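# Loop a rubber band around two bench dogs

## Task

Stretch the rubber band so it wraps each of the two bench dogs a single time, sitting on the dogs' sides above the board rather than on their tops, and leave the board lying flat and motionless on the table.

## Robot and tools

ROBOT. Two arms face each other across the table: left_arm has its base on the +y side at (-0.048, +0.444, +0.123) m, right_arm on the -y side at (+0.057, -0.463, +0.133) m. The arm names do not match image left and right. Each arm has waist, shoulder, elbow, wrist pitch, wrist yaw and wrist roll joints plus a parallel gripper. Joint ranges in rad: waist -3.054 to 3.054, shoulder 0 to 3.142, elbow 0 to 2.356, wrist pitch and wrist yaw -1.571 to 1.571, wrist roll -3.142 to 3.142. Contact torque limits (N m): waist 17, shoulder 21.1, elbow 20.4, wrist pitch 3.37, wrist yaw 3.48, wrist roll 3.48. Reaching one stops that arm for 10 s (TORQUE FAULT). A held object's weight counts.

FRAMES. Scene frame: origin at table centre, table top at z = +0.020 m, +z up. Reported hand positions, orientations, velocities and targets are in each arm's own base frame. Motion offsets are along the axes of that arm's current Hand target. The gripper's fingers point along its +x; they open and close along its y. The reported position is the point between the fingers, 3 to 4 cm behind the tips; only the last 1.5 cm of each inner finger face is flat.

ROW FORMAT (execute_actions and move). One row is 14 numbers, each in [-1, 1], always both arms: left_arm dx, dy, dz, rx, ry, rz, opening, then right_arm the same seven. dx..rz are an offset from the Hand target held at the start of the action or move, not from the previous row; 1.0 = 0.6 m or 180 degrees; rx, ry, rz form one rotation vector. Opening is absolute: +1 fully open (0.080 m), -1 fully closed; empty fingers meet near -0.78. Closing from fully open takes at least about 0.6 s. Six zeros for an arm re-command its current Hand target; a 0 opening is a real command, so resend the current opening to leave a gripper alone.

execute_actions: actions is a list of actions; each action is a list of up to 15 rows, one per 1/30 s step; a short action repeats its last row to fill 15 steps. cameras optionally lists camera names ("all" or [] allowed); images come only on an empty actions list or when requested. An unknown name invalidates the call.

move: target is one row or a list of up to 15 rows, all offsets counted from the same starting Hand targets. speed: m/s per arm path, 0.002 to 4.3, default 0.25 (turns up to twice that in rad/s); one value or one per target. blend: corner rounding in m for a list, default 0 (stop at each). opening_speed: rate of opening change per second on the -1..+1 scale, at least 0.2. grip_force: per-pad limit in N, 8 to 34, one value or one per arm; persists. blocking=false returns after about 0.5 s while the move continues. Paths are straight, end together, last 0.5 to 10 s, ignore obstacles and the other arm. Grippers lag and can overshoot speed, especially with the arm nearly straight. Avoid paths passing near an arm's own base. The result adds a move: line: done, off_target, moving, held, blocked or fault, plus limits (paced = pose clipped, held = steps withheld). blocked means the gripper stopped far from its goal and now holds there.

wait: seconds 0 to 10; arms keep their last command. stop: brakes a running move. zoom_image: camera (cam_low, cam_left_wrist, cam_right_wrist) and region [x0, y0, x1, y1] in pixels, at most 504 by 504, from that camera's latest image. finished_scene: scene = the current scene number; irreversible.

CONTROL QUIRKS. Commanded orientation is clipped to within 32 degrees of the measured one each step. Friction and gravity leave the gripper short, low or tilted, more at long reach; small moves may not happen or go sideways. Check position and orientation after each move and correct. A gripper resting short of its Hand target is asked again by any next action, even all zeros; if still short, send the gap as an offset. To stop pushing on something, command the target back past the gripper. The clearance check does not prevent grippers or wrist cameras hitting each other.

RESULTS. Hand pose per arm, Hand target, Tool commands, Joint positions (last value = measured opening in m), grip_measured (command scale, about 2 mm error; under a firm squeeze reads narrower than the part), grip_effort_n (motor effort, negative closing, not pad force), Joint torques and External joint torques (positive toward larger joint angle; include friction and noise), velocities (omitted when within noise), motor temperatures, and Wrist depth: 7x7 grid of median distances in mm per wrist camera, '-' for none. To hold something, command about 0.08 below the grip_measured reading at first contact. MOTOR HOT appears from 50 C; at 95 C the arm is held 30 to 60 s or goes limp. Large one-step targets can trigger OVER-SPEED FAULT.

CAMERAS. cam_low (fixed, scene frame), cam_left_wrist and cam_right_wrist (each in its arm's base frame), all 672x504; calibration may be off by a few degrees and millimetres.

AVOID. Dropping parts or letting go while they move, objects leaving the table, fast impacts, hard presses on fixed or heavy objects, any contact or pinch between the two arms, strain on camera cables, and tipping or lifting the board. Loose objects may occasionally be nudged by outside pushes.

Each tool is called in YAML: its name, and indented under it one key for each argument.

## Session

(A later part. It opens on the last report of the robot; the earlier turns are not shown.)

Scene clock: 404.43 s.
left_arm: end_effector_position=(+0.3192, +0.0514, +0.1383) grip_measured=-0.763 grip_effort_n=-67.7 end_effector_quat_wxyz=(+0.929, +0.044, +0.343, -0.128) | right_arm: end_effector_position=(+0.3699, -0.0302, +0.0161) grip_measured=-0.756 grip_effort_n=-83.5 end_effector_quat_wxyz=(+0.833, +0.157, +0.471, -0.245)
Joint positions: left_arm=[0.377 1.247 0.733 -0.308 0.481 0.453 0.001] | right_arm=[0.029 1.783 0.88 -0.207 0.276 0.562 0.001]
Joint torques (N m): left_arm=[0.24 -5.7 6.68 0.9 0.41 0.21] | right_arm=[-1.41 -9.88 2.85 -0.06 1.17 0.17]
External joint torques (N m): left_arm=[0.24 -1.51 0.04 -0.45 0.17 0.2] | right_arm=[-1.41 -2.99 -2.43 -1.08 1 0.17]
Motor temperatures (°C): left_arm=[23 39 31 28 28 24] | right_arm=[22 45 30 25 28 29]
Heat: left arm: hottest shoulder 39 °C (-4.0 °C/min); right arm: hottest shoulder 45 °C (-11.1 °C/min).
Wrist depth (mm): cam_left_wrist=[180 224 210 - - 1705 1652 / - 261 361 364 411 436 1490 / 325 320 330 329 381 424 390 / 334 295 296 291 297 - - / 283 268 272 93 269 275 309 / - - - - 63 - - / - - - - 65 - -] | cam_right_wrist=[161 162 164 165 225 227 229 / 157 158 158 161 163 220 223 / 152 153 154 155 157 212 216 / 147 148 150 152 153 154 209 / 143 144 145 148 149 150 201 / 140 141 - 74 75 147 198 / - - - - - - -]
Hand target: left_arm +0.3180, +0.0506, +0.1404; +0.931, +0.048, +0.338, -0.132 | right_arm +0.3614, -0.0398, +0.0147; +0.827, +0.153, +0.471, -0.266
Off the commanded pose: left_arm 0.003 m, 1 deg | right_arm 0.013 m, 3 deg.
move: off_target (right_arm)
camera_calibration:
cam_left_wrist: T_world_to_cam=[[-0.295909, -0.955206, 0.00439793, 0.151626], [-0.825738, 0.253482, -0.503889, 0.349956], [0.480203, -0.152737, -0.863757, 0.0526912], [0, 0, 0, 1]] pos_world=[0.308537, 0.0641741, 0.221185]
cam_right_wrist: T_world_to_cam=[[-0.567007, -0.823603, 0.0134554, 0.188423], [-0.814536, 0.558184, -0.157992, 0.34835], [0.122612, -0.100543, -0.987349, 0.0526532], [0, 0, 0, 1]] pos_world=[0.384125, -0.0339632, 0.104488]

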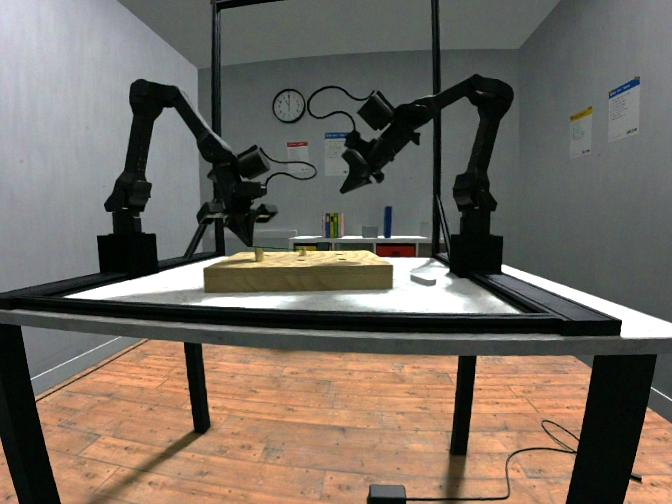

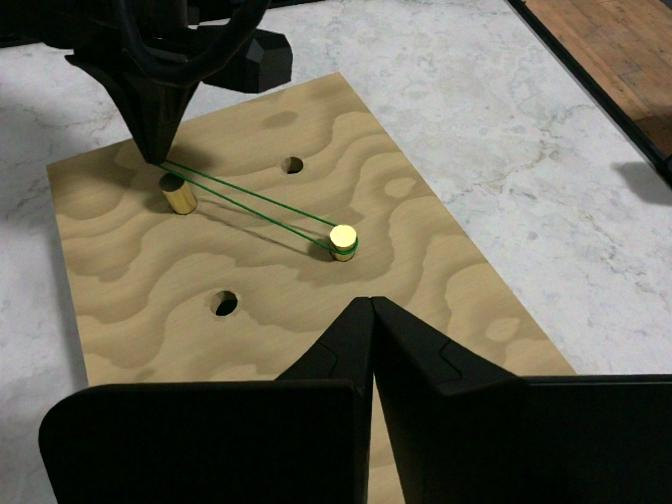

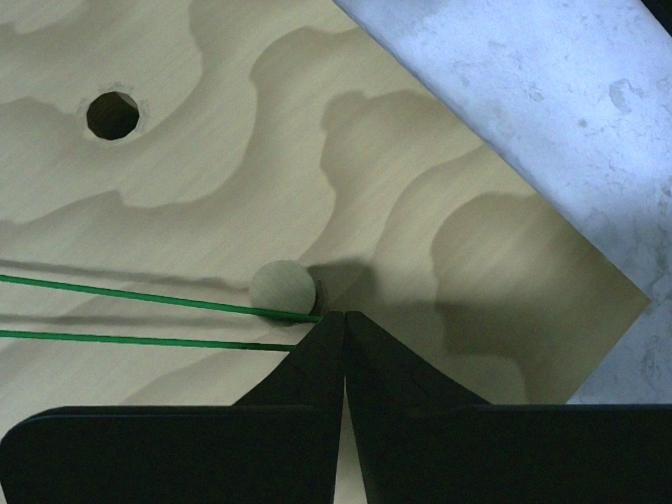

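move:
  target:
    - [0,0,0,0,0,0,-0.9,0.002,0,0.0033,0,0,0,-1]
    - [0,0,0,0,0,0,-0.9,0.0292,0,-0.0136,0,0,0,-1]
  speed: 0.08
  cameras: ["cam_left_wrist","cam_right_wrist"]

zoom_image:
  camera: "cam_right_wrist"
  region: [200, 200, 450, 390]

zoom_image:
  camera: "cam_left_wrist"
  region: [120, 100, 400, 300]

Scene clock: 409.83 s.
left_arm: end_effector_position=(+0.3192, +0.0514, +0.1383) grip_measured=-0.763 grip_effort_n=-67.7 end_effector_quat_wxyz=(+0.929, +0.044, +0.343, -0.128) | right_arm: end_effector_position=(+0.3730, -0.0304, +0.0074) grip_measured=-0.756 grip_effort_n=-83.5 end_effector_quat_wxyz=(+0.838, +0.159, +0.461, -0.244)
Joint positions: left_arm=[0.377 1.247 0.733 -0.308 0.481 0.453 0.001] | right_arm=[0.03 1.808 0.857 -0.135 0.279 0.562 0.001]
Joint torques (N m): left_arm=[0.15 -5.63 6.59 0.89 0.41 0.16] | right_arm=[-1.78 -6.38 2.43 0.68 1 0.08]
External joint torques (N m): left_arm=[0.12 -1.46 -0.07 -0.47 0.18 0.16] | right_arm=[-1.82 0.59 -2.75 -0.38 0.83 0.08]
Heat: left arm: hottest shoulder 39 °C (-3.0 °C/min); right arm: hottest shoulder 46 °C (-8.0 °C/min).
Wrist depth (mm): cam_left_wrist=[175 227 97 - - 1590 1691 / 426 267 354 363 441 - 1500 / 332 320 329 331 338 - - / 306 294 296 289 295 354 - / 307 267 272 93 269 271 319 / - - - - 63 - - / - - - - 65 - -] | cam_right_wrist=[156 157 158 160 218 220 222 / 152 153 153 154 156 213 215 / 146 147 148 149 151 153 207 / 141 142 143 144 145 146 199 / 137 137 137 111 140 142 143 / - 134 - 74 75 138 140 / - - - - - - -]
Hand target: left_arm +0.3180, +0.0506, +0.1404; +0.931, +0.048, +0.338, -0.132 | right_arm +0.3629, -0.0408, -0.0046; +0.827, +0.153, +0.471, -0.266
Off the commanded pose: left_arm 0.003 m, 1 deg | right_arm 0.019 m, 3 deg.
move: off_target (right_arm)
camera_calibration:
cam_left_wrist: T_world_to_cam=[[-0.295909, -0.955206, 0.00439793, 0.151626], [-0.825738, 0.253482, -0.503889, 0.349956], [0.480203, -0.152737, -0.863757, 0.0526912], [0, 0, 0, 1]] pos_world=[0.308537, 0.0641741, 0.221185]
cam_right_wrist: T_world_to_cam=[[-0.568013, -0.823017, 0.00191807, 0.190686], [-0.810053, 0.558651, -0.178113, 0.348152], [0.145519, -0.102725, -0.984008, 0.0350839], [0, 0, 0, 1]] pos_world=[0.385228, -0.0339537, 0.0961677]
Images, in order (width x height): cam_left_wrist 672x504, cam_right_wrist 672x504.

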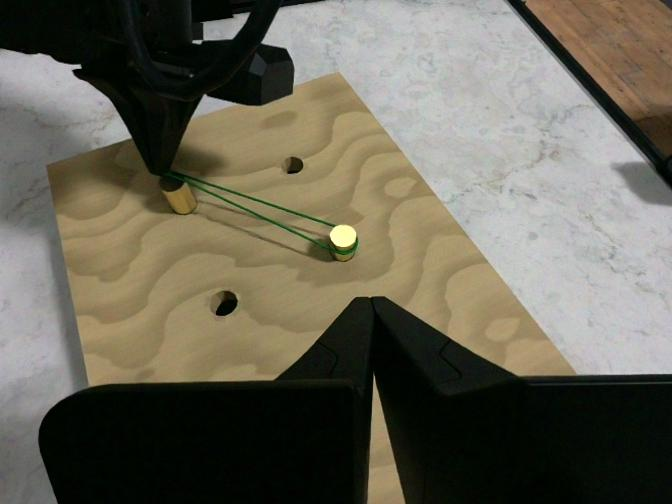

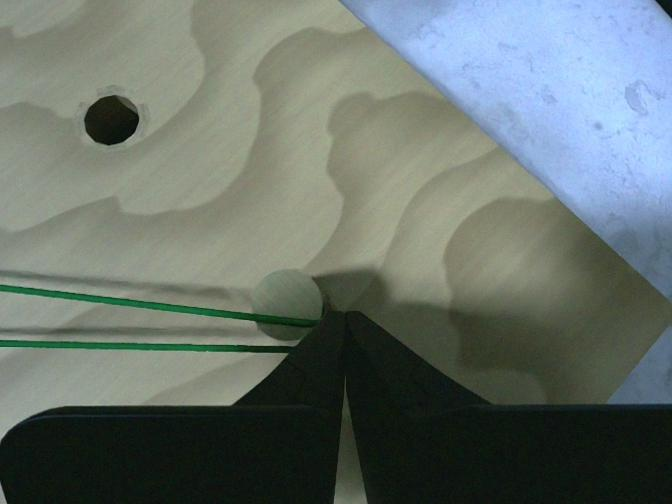

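Scaled by 2.016 from the camera's 672x504 image, which has a finer 960x720 frame.

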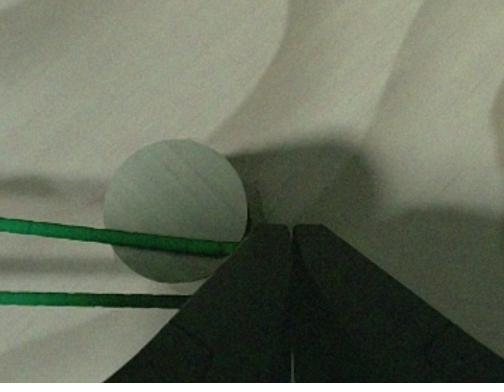

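Scaled by 1.800 from the camera's 672x504 image, which has a finer 960x720 frame.

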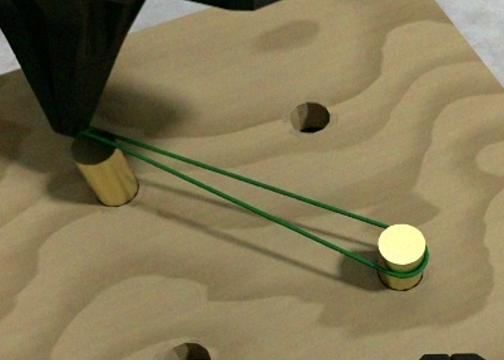

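move:
  target: [0,0,0,0,0,0,-0.9,0.0187,0,-0.0085,0,0,0,-1]
  speed: 0.08
  cameras: ["cam_left_wrist","cam_right_wrist"]

zoom_image:
  camera: "cam_right_wrist"
  region: [200, 200, 450, 390]

zoom_image:
  camera: "cam_left_wrist"
  region: [120, 100, 400, 300]

Scene clock: 413.03 s.
left_arm: end_effector_position=(+0.3192, +0.0514, +0.1383) grip_measured=-0.763 grip_effort_n=-67.7 end_effector_quat_wxyz=(+0.929, +0.044, +0.343, -0.128) | right_arm: end_effector_position=(+0.3746, -0.0314, -0.0017) grip_measured=-0.756 grip_effort_n=-83.5 end_effector_quat_wxyz=(+0.840, +0.159, +0.458, -0.246)
Joint positions: left_arm=[0.377 1.247 0.733 -0.308 0.481 0.453 0.001] | right_arm=[0.029 1.838 0.844 -0.086 0.284 0.562 0.001]
Joint torques (N m): left_arm=[0.11 -5.67 6.66 0.86 0.36 0.16] | right_arm=[-1.78 -5.34 2.4 0.97 0.78 0.03]
External joint torques (N m): left_arm=[0.12 -1.52 0.07 -0.48 0.12 0.16] | right_arm=[-1.78 1.72 -2.62 -0.1 0.6 0.03]
Heat: left arm: hottest shoulder 38 °C (-4.1 °C/min); right arm: hottest shoulder 45 °C (-8.1 °C/min).
Wrist depth (mm): cam_left_wrist=[178 223 234 484 - 1544 1691 / - 262 254 369 - - 1555 / 332 319 328 332 328 396 - / 298 295 297 293 296 363 357 / 274 267 273 94 269 268 - / - - - - 63 - - / - - - - 65 - -] | cam_right_wrist=[149 149 151 151 211 212 214 / 145 145 145 146 147 204 206 / 138 139 140 141 142 144 198 / 134 134 135 136 137 138 140 / 129 130 103 103 133 134 134 / - 127 - 74 75 130 131 / - - - - - - -]
Hand target: left_arm +0.3180, +0.0506, +0.1404; +0.931, +0.048, +0.338, -0.132 | right_arm +0.3640, -0.0416, -0.0169; +0.827, +0.153, +0.471, -0.266
Off the commanded pose: left_arm 0.003 m, 1 deg | right_arm 0.021 m, 3 deg.
move: off_target (right_arm)
camera_calibration:
cam_left_wrist: T_world_to_cam=[[-0.295909, -0.955206, 0.00439793, 0.151626], [-0.825738, 0.253482, -0.503889, 0.349956], [0.480203, -0.152737, -0.863757, 0.0526912], [0, 0, 0, 1]] pos_world=[0.308537, 0.0641741, 0.221185]
cam_right_wrist: T_world_to_cam=[[-0.570722, -0.821143, 0.00119826, 0.191787], [-0.806961, 0.560593, -0.185875, 0.347341], [0.151958, -0.10705, -0.982573, 0.0233337], [0, 0, 0, 1]] pos_world=[0.386201, -0.0347345, 0.087259]
Images, in order (width x height): cam_left_wrist 672x504, cam_right_wrist 672x504.

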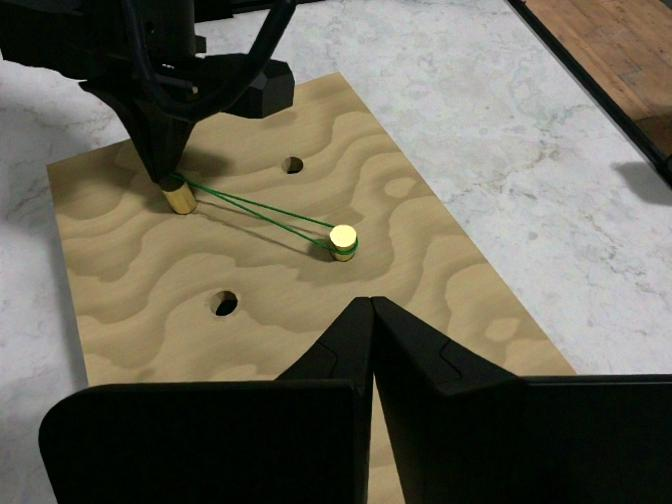

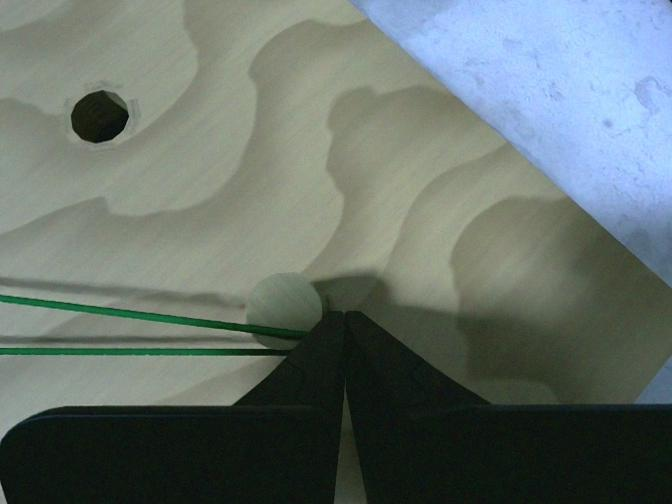

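Scaled by 2.016 from the camera's 672x504 image, which has a finer 960x720 frame.

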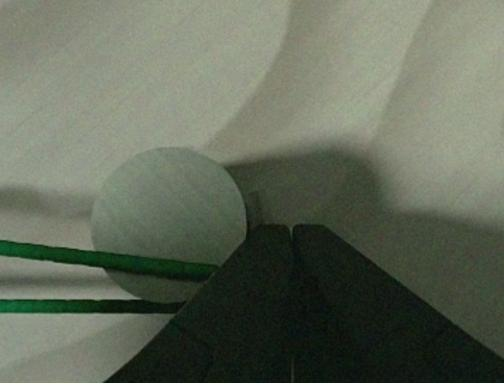

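Scaled by 1.800 from the camera's 672x504 image, which has a finer 960x720 frame.

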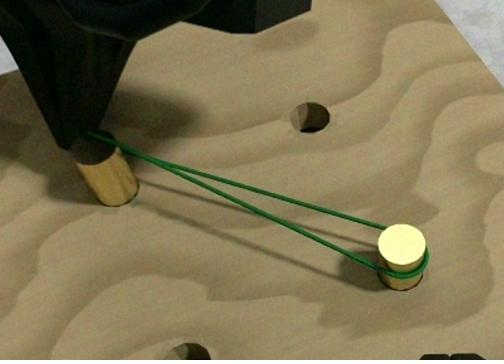

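move:
  target: [0,0,0,0,0,0,-0.9,0.0170,-0.008,0.0170,0,0,0,-1]
  speed: 0.06
  cameras: ["cam_left_wrist","cam_right_wrist"]

zoom_image:
  camera: "cam_right_wrist"
  region: [200, 200, 450, 390]

zoom_image:
  camera: "cam_left_wrist"
  region: [120, 100, 400, 300]

Scene clock: 416.97 s.
left_arm: end_effector_position=(+0.3192, +0.0514, +0.1383) grip_measured=-0.763 grip_effort_n=-67.7 end_effector_quat_wxyz=(+0.929, +0.044, +0.343, -0.128) | right_arm: end_effector_position=(+0.3795, -0.0389, -0.0064) grip_measured=-0.756 grip_effort_n=-83.5 end_effector_quat_wxyz=(+0.839, +0.160, +0.459, -0.243)
Joint positions: left_arm=[0.377 1.247 0.733 -0.308 0.481 0.453 0.001] | right_arm=[0.001 1.865 0.857 -0.066 0.265 0.536 0.001]
Joint torques (N m): left_arm=[0.07 -5.64 6.62 0.93 0.35 0.17] | right_arm=[-3.07 -4.59 4.14 0.75 0.83 -0.11]
External joint torques (N m): left_arm=[0.06 -1.49 0 -0.42 0.12 0.17] | right_arm=[-3.03 2.61 -0.81 -0.32 0.66 -0.11]
Heat: left arm: hottest shoulder 38 °C (-4.0 °C/min); right arm: hottest shoulder 44 °C (-8.0 °C/min).
Wrist depth (mm): cam_left_wrist=[179 217 92 - - 1718 1718 / - 128 228 373 - - 1567 / 325 314 327 330 328 - - / 303 296 296 290 298 - - / 312 267 273 93 268 275 321 / - - - - 63 - - / - - - - 65 - -] | cam_right_wrist=[144 145 146 146 206 207 208 / 141 140 140 142 143 198 201 / 134 135 136 137 137 139 193 / 129 130 131 132 133 133 186 / 126 126 98 129 129 130 130 / - 122 - 74 75 126 126 / - - - - - - -]
Hand target: left_arm +0.3180, +0.0506, +0.1404; +0.931, +0.048, +0.338, -0.132 | right_arm +0.3725, -0.0537, -0.0205; +0.827, +0.153, +0.471, -0.266
Off the commanded pose: left_arm 0.003 m, 1 deg | right_arm 0.022 m, 3 deg.
move: off_target (right_arm)
camera_calibration:
cam_left_wrist: T_world_to_cam=[[-0.295909, -0.955206, 0.00439793, 0.151626], [-0.825738, 0.253482, -0.503889, 0.349956], [0.480203, -0.152737, -0.863757, 0.0526912], [0, 0, 0, 1]] pos_world=[0.308537, 0.0641741, 0.221185]
cam_right_wrist: T_world_to_cam=[[-0.567625, -0.823286, -0.00136586, 0.187135], [-0.809386, 0.558343, -0.182064, 0.355393], [0.150653, -0.102238, -0.983286, 0.0176994], [0, 0, 0, 1]] pos_world=[0.391206, -0.0425558, 0.0823634]
Images, in order (width x height): cam_left_wrist 672x504, cam_right_wrist 672x504.

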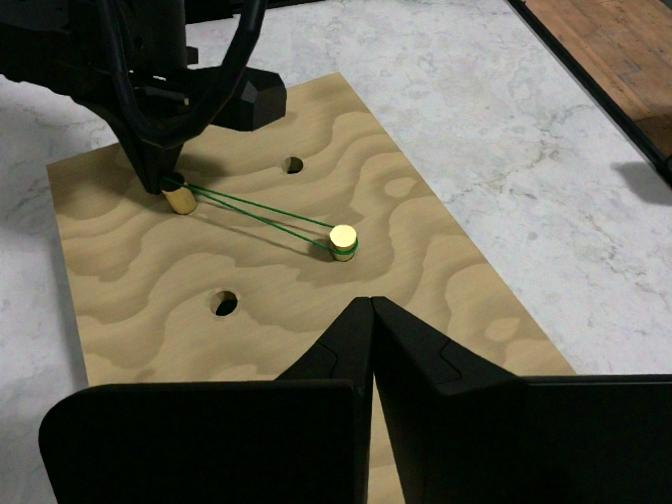

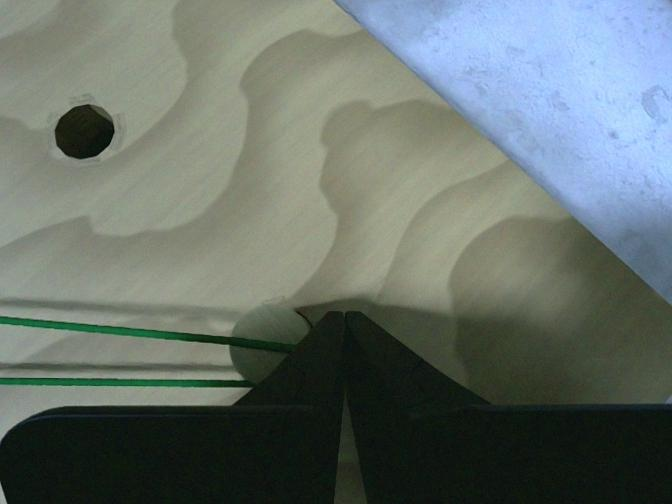

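Scaled by 2.016 from the camera's 672x504 image, which has a finer 960x720 frame.

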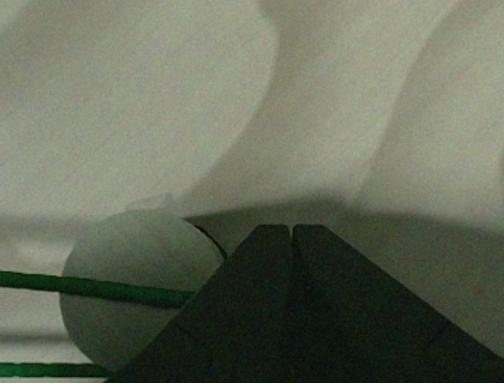

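Scaled by 1.800 from the camera's 672x504 image, which has a finer 960x720 frame.

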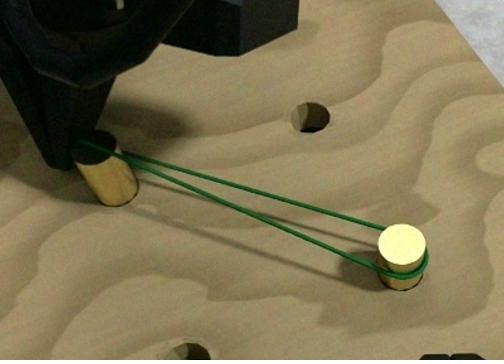

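move:
  target: [0,0,0,0,0,0,-0.9,0.0142,-0.008,0.0109,0,0,0,-1]
  speed: 0.06
  cameras: ["cam_left_wrist","cam_right_wrist"]

zoom_image:
  camera: "cam_right_wrist"
  region: [200, 230, 450, 420]

zoom_image:
  camera: "cam_left_wrist"
  region: [120, 100, 400, 300]

Scene clock: 420.23 s.
left_arm: end_effector_position=(+0.3192, +0.0514, +0.1383) grip_measured=-0.763 grip_effort_n=-67.7 end_effector_quat_wxyz=(+0.929, +0.044, +0.343, -0.128) | right_arm: end_effector_position=(+0.3834, -0.0435, -0.0100) grip_measured=-0.756 grip_effort_n=-83.5 end_effector_quat_wxyz=(+0.839, +0.159, +0.463, -0.237)
Joint positions: left_arm=[0.377 1.247 0.733 -0.308 0.481 0.453 0.001] | right_arm=[-0.019 1.886 0.87 -0.055 0.244 0.508 0.001]
Joint torques (N m): left_arm=[0.12 -5.57 6.7 0.88 0.36 0.16] | right_arm=[-3.9 -4.02 4.63 1.29 1.07 -0.13]
External joint torques (N m): left_arm=[0.13 -1.41 0.12 -0.45 0.12 0.15] | right_arm=[-3.98 3.3 -0.31 0.21 0.92 -0.13]
Heat: left arm: hottest shoulder 38 °C (-3.0 °C/min); right arm: hottest shoulder 43 °C (-9.1 °C/min).
Wrist depth (mm): cam_left_wrist=[180 219 89 - 490 1522 1705 / 418 229 228 374 445 - 1511 / 371 296 330 332 384 385 - / 303 295 296 291 296 349 - / 303 267 273 93 270 275 319 / - - - - 63 - - / - - - - 65 - -] | cam_right_wrist=[140 141 141 142 201 202 202 / 137 136 136 137 138 194 195 / 130 131 132 132 133 185 189 / 126 127 127 128 129 129 181 / 123 123 123 125 125 125 126 / - 120 - 74 75 122 123 / - - - - - - -]
Hand target: left_arm +0.3180, +0.0506, +0.1404; +0.931, +0.048, +0.338, -0.132 | right_arm +0.3778, -0.0634, -0.0245; +0.827, +0.153, +0.471, -0.266
Off the commanded pose: left_arm 0.003 m, 1 deg | right_arm 0.025 m, 4 deg.
move: off_target (right_arm)
camera_calibration:
cam_left_wrist: T_world_to_cam=[[-0.295909, -0.955206, 0.00439793, 0.151626], [-0.825738, 0.253482, -0.503889, 0.349956], [0.480203, -0.152737, -0.863757, 0.0526912], [0, 0, 0, 1]] pos_world=[0.308537, 0.0641741, 0.221185]
cam_right_wrist: T_world_to_cam=[[-0.556464, -0.830862, -0.00409031, 0.180869], [-0.817616, 0.548455, -0.175218, 0.363285], [0.147825, -0.094158, -0.984521, 0.0146034], [0, 0, 0, 1]] pos_world=[0.395515, -0.0475935, 0.078771]
Images, in order (width x height): cam_left_wrist 672x504, cam_right_wrist 672x504.

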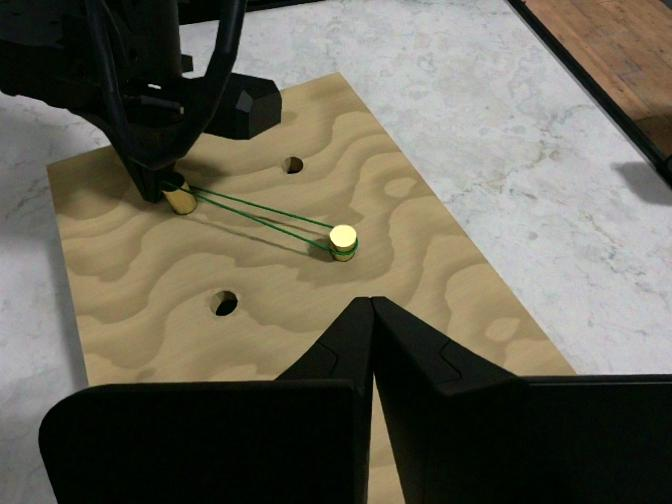

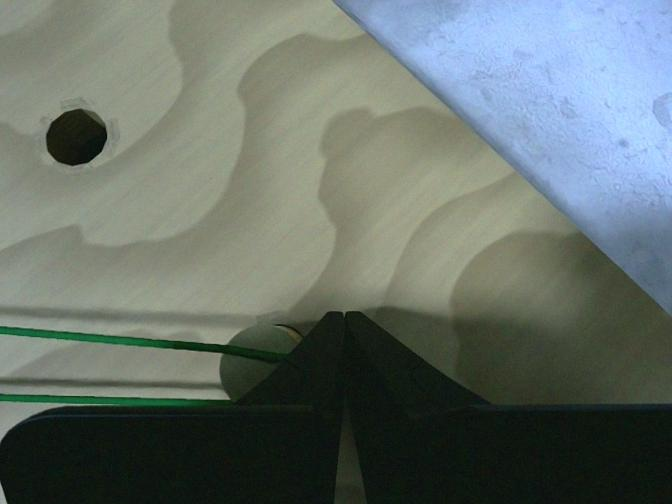

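Scaled by 2.016 from the camera's 672x504 image, which has a finer 960x720 frame.

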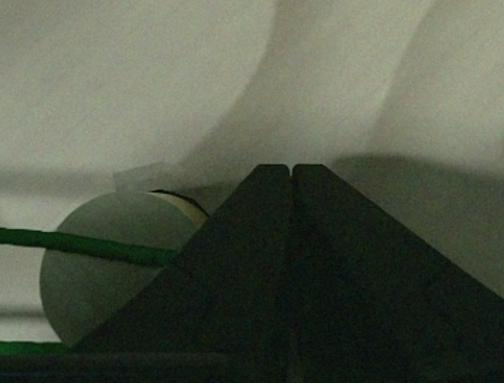

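Scaled by 1.800 from the camera's 672x504 image, which has a finer 960x720 frame.

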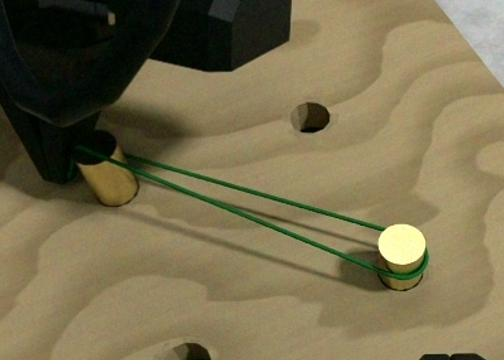

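move:
  target: [0,0,0,0,0,0,-0.9,0.0102,-0.003,0.0172,0,0,0,-1]
  speed: 0.06
  cameras: ["cam_left_wrist","cam_right_wrist"]

zoom_image:
  camera: "cam_right_wrist"
  region: [200, 230, 450, 420]

zoom_image:
  camera: "cam_left_wrist"
  region: [120, 100, 400, 300]

Scene clock: 423.23 s.
left_arm: end_effector_position=(+0.3192, +0.0514, +0.1383) grip_measured=-0.763 grip_effort_n=-67.7 end_effector_quat_wxyz=(+0.929, +0.044, +0.343, -0.128) | right_arm: end_effector_position=(+0.3889, -0.0490, -0.0125) grip_measured=-0.756 grip_effort_n=-83.5 end_effector_quat_wxyz=(+0.839, +0.154, +0.468, -0.232)
Joint positions: left_arm=[0.377 1.247 0.733 -0.308 0.481 0.453 0.001] | right_arm=[-0.038 1.911 0.897 -0.06 0.229 0.478 0.001]
Joint torques (N m): left_arm=[0.17 -5.62 6.83 0.9 0.4 0.18] | right_arm=[-4.66 -4.22 5.95 1.09 1.25 -0.06]
External joint torques (N m): left_arm=[0.21 -1.5 0.25 -0.44 0.15 0.18] | right_arm=[-4.6 3.26 1.01 0 1.1 -0.06]
Heat: left arm: hottest shoulder 38 °C (-3.0 °C/min); right arm: hottest shoulder 43 °C (-9.1 °C/min).
Wrist depth (mm): cam_left_wrist=[180 215 469 562 - 1590 1652 / 195 225 240 372 - - 1678 / 326 283 330 329 324 - - / 294 295 295 291 298 346 346 / 311 268 273 94 268 274 310 / - - - - 63 - - / - - - - 65 - -] | cam_right_wrist=[135 135 136 137 194 197 198 / 132 131 132 133 134 190 191 / 126 127 128 129 129 184 185 / 122 123 123 124 125 126 179 / - 120 120 122 122 122 123 / - 116 - 74 75 119 120 / - - - - - - -]
Hand target: left_arm +0.3180, +0.0506, +0.1404; +0.931, +0.048, +0.338, -0.132 | right_arm +0.3865, -0.0719, -0.0245; +0.827, +0.153, +0.471, -0.266
Off the commanded pose: left_arm 0.003 m, 1 deg | right_arm 0.026 m, 4 deg.
move: off_target (right_arm)
camera_calibration:
cam_left_wrist: T_world_to_cam=[[-0.295909, -0.955206, 0.00439793, 0.151626], [-0.825738, 0.253482, -0.503889, 0.349956], [0.480203, -0.152737, -0.863757, 0.0526912], [0, 0, 0, 1]] pos_world=[0.308537, 0.0641741, 0.221185]
cam_right_wrist: T_world_to_cam=[[-0.544726, -0.838612, 0.00176901, 0.174535], [-0.82694, 0.536791, -0.16741, 0.373484], [0.139443, -0.0926556, -0.985886, 0.0141627], [0, 0, 0, 1]] pos_world=[0.401948, -0.0528036, 0.0761792]
Images, in order (width x height): cam_left_wrist 672x504, cam_right_wrist 672x504.

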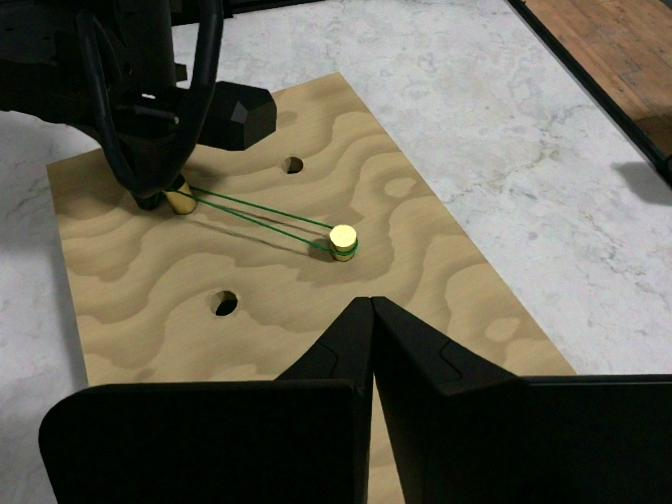

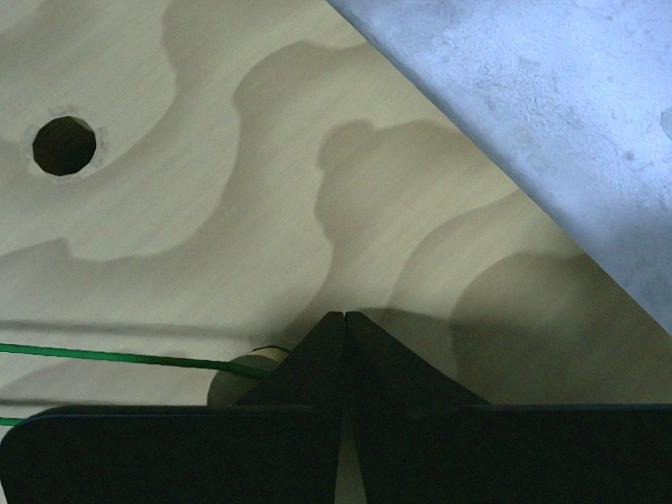

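Scaled by 2.016 from the camera's 672x504 image, which has a finer 960x720 frame.

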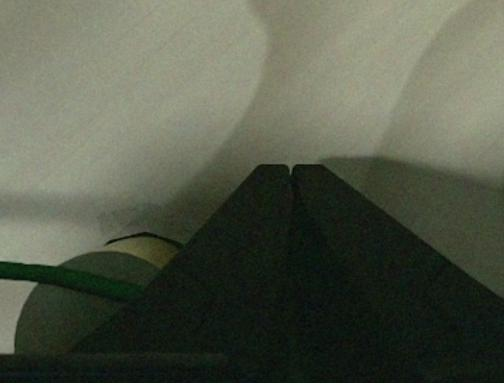

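Scaled by 1.800 from the camera's 672x504 image, which has a finer 960x720 frame.

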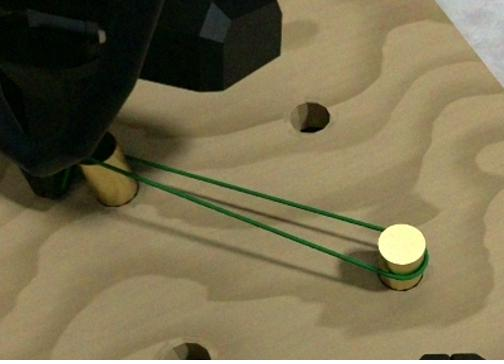

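move:
  target: [0,0,0,0,0,0,-0.9,0.0060,-0.002,0.0172,0,0,0,-1]
  speed: 0.06
  cameras: ["cam_left_wrist","cam_right_wrist"]

zoom_image:
  camera: "cam_right_wrist"
  region: [200, 230, 450, 420]

zoom_image:
  camera: "cam_left_wrist"
  region: [120, 100, 400, 300]

Scene clock: 426.43 s.
left_arm: end_effector_position=(+0.3192, +0.0514, +0.1383) grip_measured=-0.763 grip_effort_n=-67.7 end_effector_quat_wxyz=(+0.929, +0.044, +0.343, -0.128) | right_arm: end_effector_position=(+0.3952, -0.0562, -0.0166) grip_measured=-0.756 grip_effort_n=-83.5 end_effector_quat_wxyz=(+0.834, +0.157, +0.474, -0.234)
Joint positions: left_arm=[0.377 1.247 0.733 -0.308 0.481 0.453 0.001] | right_arm=[-0.06 1.947 0.936 -0.075 0.216 0.467 0.001]
Joint torques (N m): left_arm=[0.18 -5.67 6.74 0.87 0.41 0.15] | right_arm=[-4.38 -6.14 6.1 0.97 1.36 -0.07]
External joint torques (N m): left_arm=[0.2 -1.51 0.12 -0.48 0.16 0.15] | right_arm=[-4.37 1.66 1.13 -0.1 1.22 -0.07]
Heat: left arm: hottest shoulder 38 °C (-3.0 °C/min); right arm: hottest shoulder 42 °C (-9.1 °C/min).
Wrist depth (mm): cam_left_wrist=[204 207 - - 498 530 1614 / 178 202 244 370 463 458 1533 / - 258 321 328 318 - - / - 290 295 289 296 356 374 / - 268 274 93 271 271 - / - - - - 63 - - / - - - - 65 - -] | cam_right_wrist=[126 126 127 129 186 187 188 / 122 123 123 124 178 182 183 / - 120 120 121 122 176 178 / 116 116 116 118 118 119 172 / - 113 114 115 116 116 117 / - 111 - 74 75 114 114 / - - - - - - -]
Hand target: left_arm +0.3180, +0.0506, +0.1404; +0.931, +0.048, +0.338, -0.132 | right_arm +0.3946, -0.0791, -0.0223; +0.827, +0.153, +0.471, -0.266
Off the commanded pose: left_arm 0.003 m, 1 deg | right_arm 0.024 m, 4 deg.
move: off_target (right_arm)
camera_calibration:
cam_left_wrist: T_world_to_cam=[[-0.295909, -0.955206, 0.00439793, 0.151626], [-0.825738, 0.253482, -0.503889, 0.349956], [0.480203, -0.152737, -0.863757, 0.0526912], [0, 0, 0, 1]] pos_world=[0.308537, 0.0641741, 0.221185]
cam_right_wrist: T_world_to_cam=[[-0.550629, -0.834742, 0.00366738, 0.174534], [-0.825278, 0.543716, -0.152608, 0.381933], [0.125394, -0.0870569, -0.98828, 0.0143163], [0, 0, 0, 1]] pos_world=[0.409509, -0.0607255, 0.0717943]
Images, in order (width x height): cam_left_wrist 672x504, cam_right_wrist 672x504.

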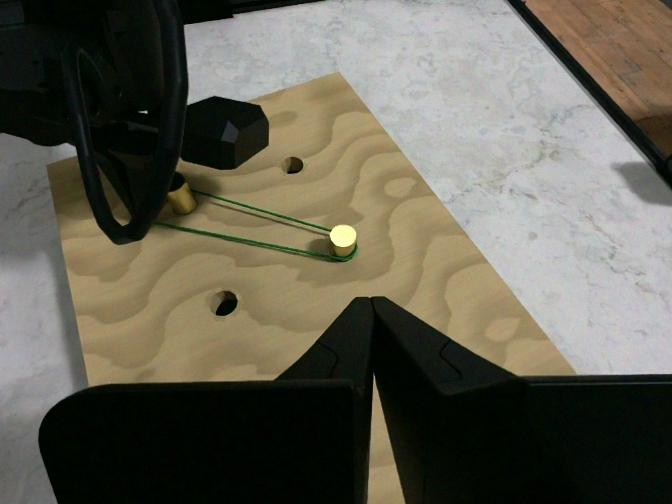

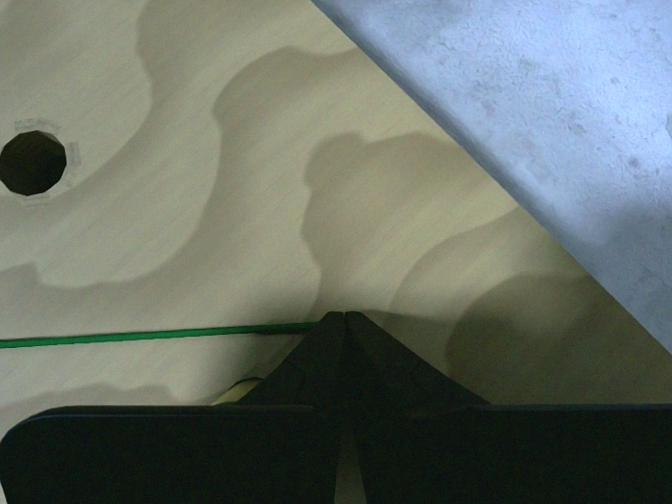

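Scaled by 2.016 from the camera's 672x504 image, which has a finer 960x720 frame.

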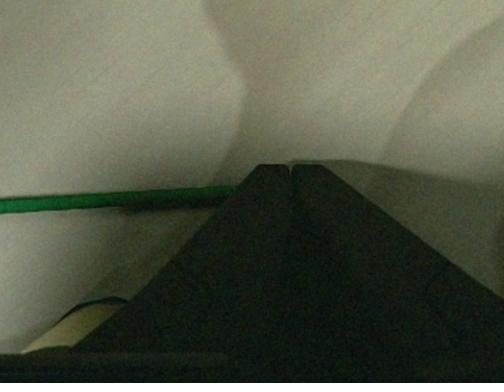

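Scaled by 1.800 from the camera's 672x504 image, which has a finer 960x720 frame.

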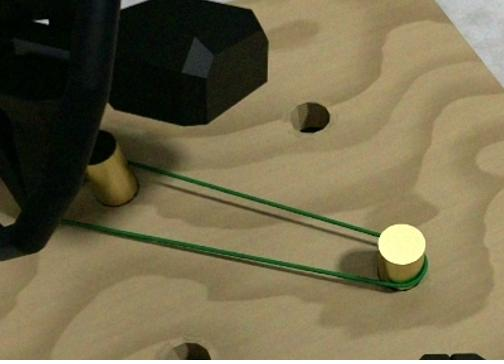

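move:
  target: [0,0,0,0,0,0,-0.9,-0.0160,0.004,-0.0126,0,0,0,-1]
  speed: 0.06
  cameras: ["all"]

zoom_image:
  camera: "cam_right_wrist"
  region: [200, 230, 450, 420]

zoom_image:
  camera: "cam_low"
  region: [225, 230, 325, 280]

zoom_image:
  camera: "cam_left_wrist"
  region: [120, 100, 400, 300]

Scene clock: 430.83 s.
left_arm: end_effector_position=(+0.3192, +0.0514, +0.1383) grip_measured=-0.763 grip_effort_n=-67.7 end_effector_quat_wxyz=(+0.929, +0.044, +0.343, -0.128) | right_arm: end_effector_position=(+0.3942, -0.0545, -0.0160) grip_measured=-0.756 grip_effort_n=-83.5 end_effector_quat_wxyz=(+0.834, +0.156, +0.475, -0.236)
Joint positions: left_arm=[0.377 1.247 0.733 -0.308 0.481 0.453 0.001] | right_arm=[-0.054 1.943 0.934 -0.082 0.222 0.473 0.001]
Joint torques (N m): left_arm=[0.18 -5.69 6.65 0.88 0.38 0.18] | right_arm=[-2.55 -9.54 3.12 0.62 1.54 0.18]
External joint torques (N m): left_arm=[0.19 -1.59 0.09 -0.46 0.15 0.18] | right_arm=[-2.55 -1.81 -1.82 -0.44 1.4 0.18]
Heat: left arm: hottest shoulder 38 °C (-2.0 °C/min); right arm: hottest shoulder 42 °C (-8.0 °C/min).
Wrist depth (mm): cam_left_wrist=[204 207 - - - 1555 1678 / 180 201 240 362 - - 1533 / 380 248 322 329 383 395 - / 302 288 296 290 296 356 - / 307 266 273 93 270 276 - / - - - - 63 - - / - - - - 65 - -] | cam_right_wrist=[125 126 127 129 186 187 189 / 122 122 123 124 178 182 183 / - 119 120 121 122 176 178 / 115 116 116 118 118 119 173 / - 113 113 115 116 116 117 / - 110 - 74 75 114 115 / - - - - - - -]
Hand target: left_arm +0.3180, +0.0506, +0.1404; +0.931, +0.048, +0.338, -0.132 | right_arm +0.3867, -0.0705, -0.0179; +0.827, +0.153, +0.471, -0.266
Off the commanded pose: left_arm 0.003 m, 1 deg | right_arm 0.018 m, 4 deg.
move: off_target (right_arm)
camera_calibration:
cam_left_wrist: T_world_to_cam=[[-0.295909, -0.955206, 0.00439793, 0.151626], [-0.825738, 0.253482, -0.503889, 0.349956], [0.480203, -0.152737, -0.863757, 0.0526912], [0, 0, 0, 1]] pos_world=[0.308537, 0.0641741, 0.221185]
cam_right_wrist: T_world_to_cam=[[-0.552022, -0.833799, 0.00720398, 0.176007], [-0.824767, 0.544731, -0.151749, 0.380041], [0.122604, -0.0897102, -0.988393, 0.01618], [0, 0, 0, 1]] pos_world=[0.408621, -0.0588138, 0.0723949]

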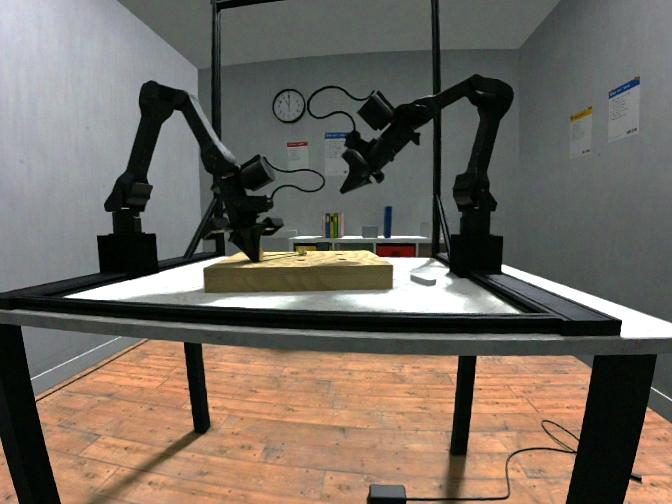

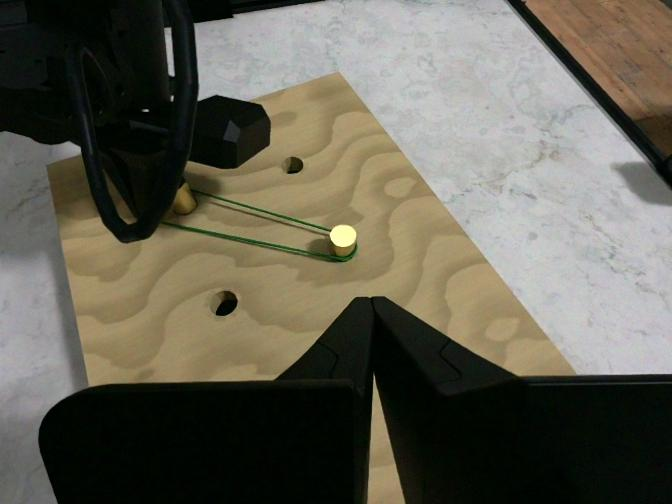

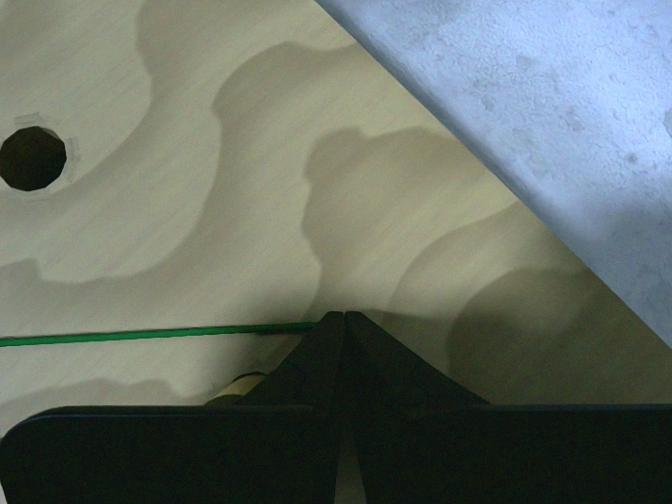

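Scaled by 2.016 from the camera's 672x504 image, which has a finer 960x720 frame.

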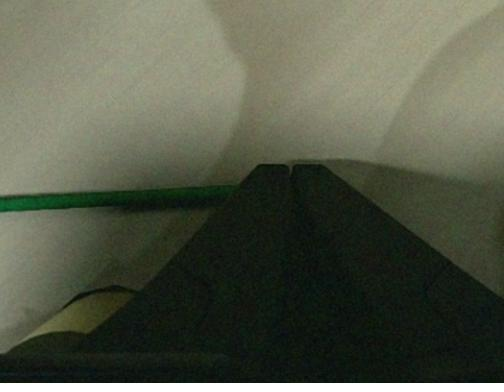

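Scaled by 5.040 from the camera's 672x504 image, which has a finer 960x720 frame.

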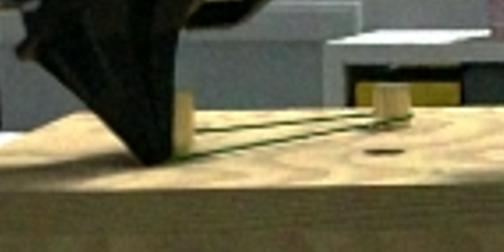

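Scaled by 1.800 from the camera's 672x504 image, which has a finer 960x720 frame.

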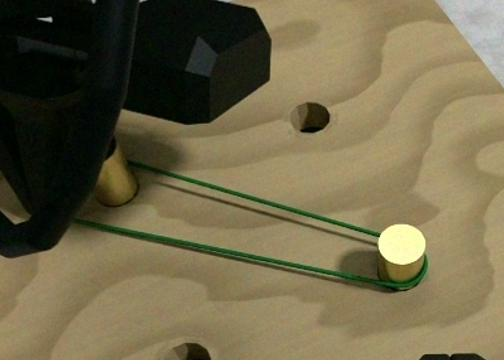

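move:
  target:
    - [0,0,0,0,0,0,-0.9,-0.0136,0,0.003,0,0,0,-1]
    - [0,0,0,0,0,0,-0.9,-0.0136,0,0.003,0,0,0,-0.4]
  speed: 0.06
  opening_speed: 0.5
  cameras: ["all"]

zoom_image:
  camera: "cam_low"
  region: [225, 230, 325, 280]

zoom_image:
  camera: "cam_left_wrist"
  region: [120, 100, 400, 300]

zoom_image:
  camera: "cam_right_wrist"
  region: [200, 230, 450, 420]

Scene clock: 438.23 s.
left_arm: end_effector_position=(+0.3192, +0.0514, +0.1383) grip_measured=-0.763 grip_effort_n=-67.7 end_effector_quat_wxyz=(+0.929, +0.044, +0.343, -0.128) | right_arm: end_effector_position=(+0.3870, -0.0695, -0.0112) grip_measured=-0.403 grip_effort_n=17.0 end_effector_quat_wxyz=(+0.827, +0.152, +0.473, -0.264)
Joint positions: left_arm=[0.377 1.247 0.733 -0.308 0.481 0.453 0.001] | right_arm=[-0.078 1.923 0.931 -0.112 0.262 0.478 0.017]
Joint torques (N m): left_arm=[0.11 -5.6 6.61 0.91 0.39 0.17] | right_arm=[0.21 -10.59 3.45 0.7 0.17 0.14]
External joint torques (N m): left_arm=[0.15 -1.43 -0.01 -0.44 0.14 0.17] | right_arm=[0.22 -2.86 -1.61 -0.36 0 0.14]
Heat: left arm: hottest shoulder 38 °C (-2.0 °C/min); right arm: hottest shoulder 43 °C (-5.1 °C/min).
Wrist depth (mm): cam_left_wrist=[205 242 506 529 - 2089 1678 / 243 222 351 364 - 426 1490 / 279 284 320 327 331 395 401 / 293 294 295 291 296 358 356 / 313 267 273 94 270 270 321 / - - - - 63 - - / - - - - 65 - -] | cam_right_wrist=[127 128 131 189 192 196 198 / 123 125 127 129 186 190 193 / - 121 123 126 181 184 187 / 117 118 120 122 124 178 183 / 114 115 117 119 121 123 177 / - 113 - 115 81 120 122 / - - - 113 - - -]
Hand target: left_arm +0.3180, +0.0506, +0.1404; +0.931, +0.048, +0.338, -0.132 | right_arm +0.3846, -0.0690, -0.0099; +0.827, +0.153, +0.471, -0.266
Off the commanded pose: left_arm 0.003 m, 1 deg | right_arm 0.003 m, 0 deg.
move: done; target 2's new opening was sent with right_arm's hand 0.019 m and 4 deg from that target
camera_calibration:
cam_left_wrist: T_world_to_cam=[[-0.295909, -0.955206, 0.00439793, 0.151626], [-0.825738, 0.253482, -0.503889, 0.349956], [0.480203, -0.152737, -0.863757, 0.0526912], [0, 0, 0, 1]] pos_world=[0.308537, 0.0641741, 0.221185]
cam_right_wrist: T_world_to_cam=[[-0.589873, -0.806377, 0.0424884, 0.176585], [-0.800933, 0.577574, -0.157842, 0.376037], [0.10274, -0.127137, -0.98655, 0.0255765], [0, 0, 0, 1]] pos_world=[0.402715, -0.0715432, 0.077084]

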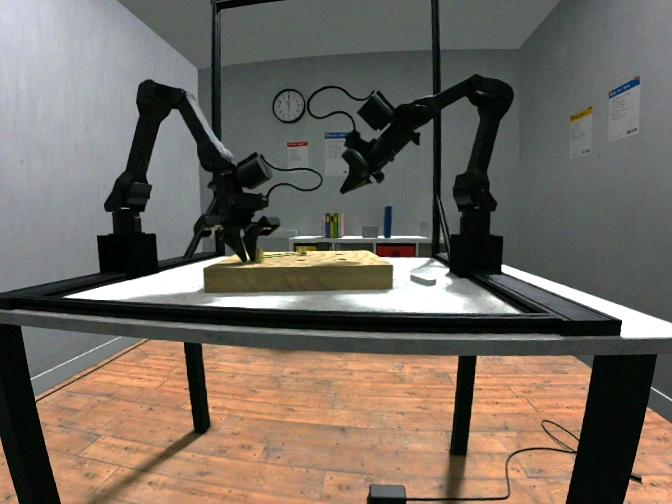

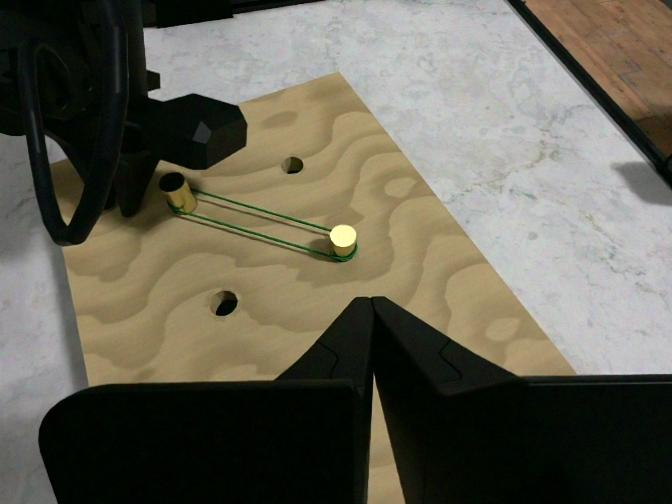

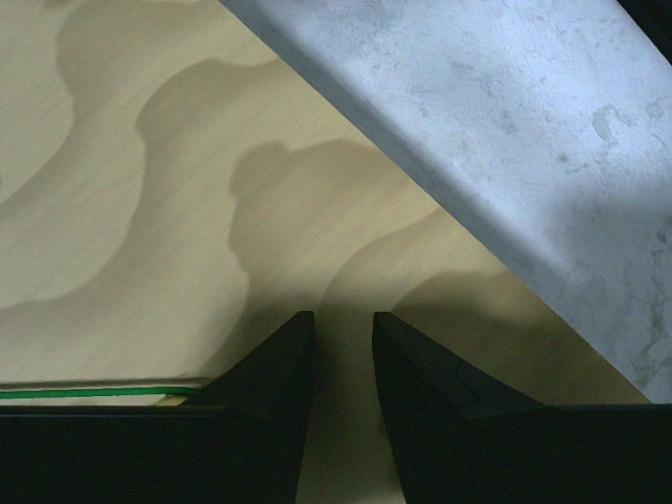

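Scaled by 5.040 from the camera's 672x504 image, which has a finer 960x720 frame.

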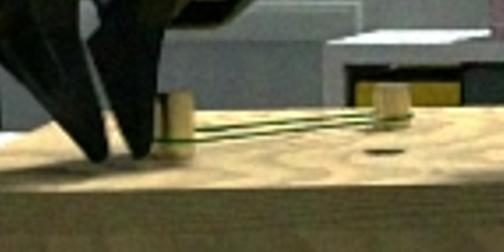

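Scaled by 1.800 from the camera's 672x504 image, which has a finer 960x720 frame.

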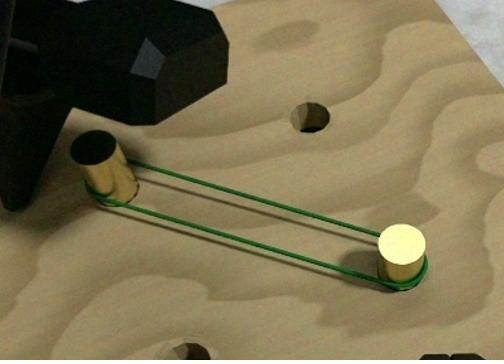

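Scaled by 2.016 from the camera's 672x504 image, which has a finer 960x720 frame.

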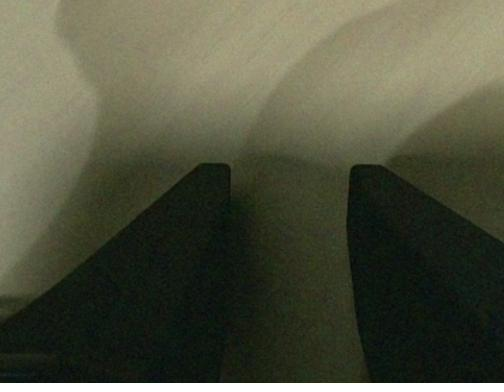

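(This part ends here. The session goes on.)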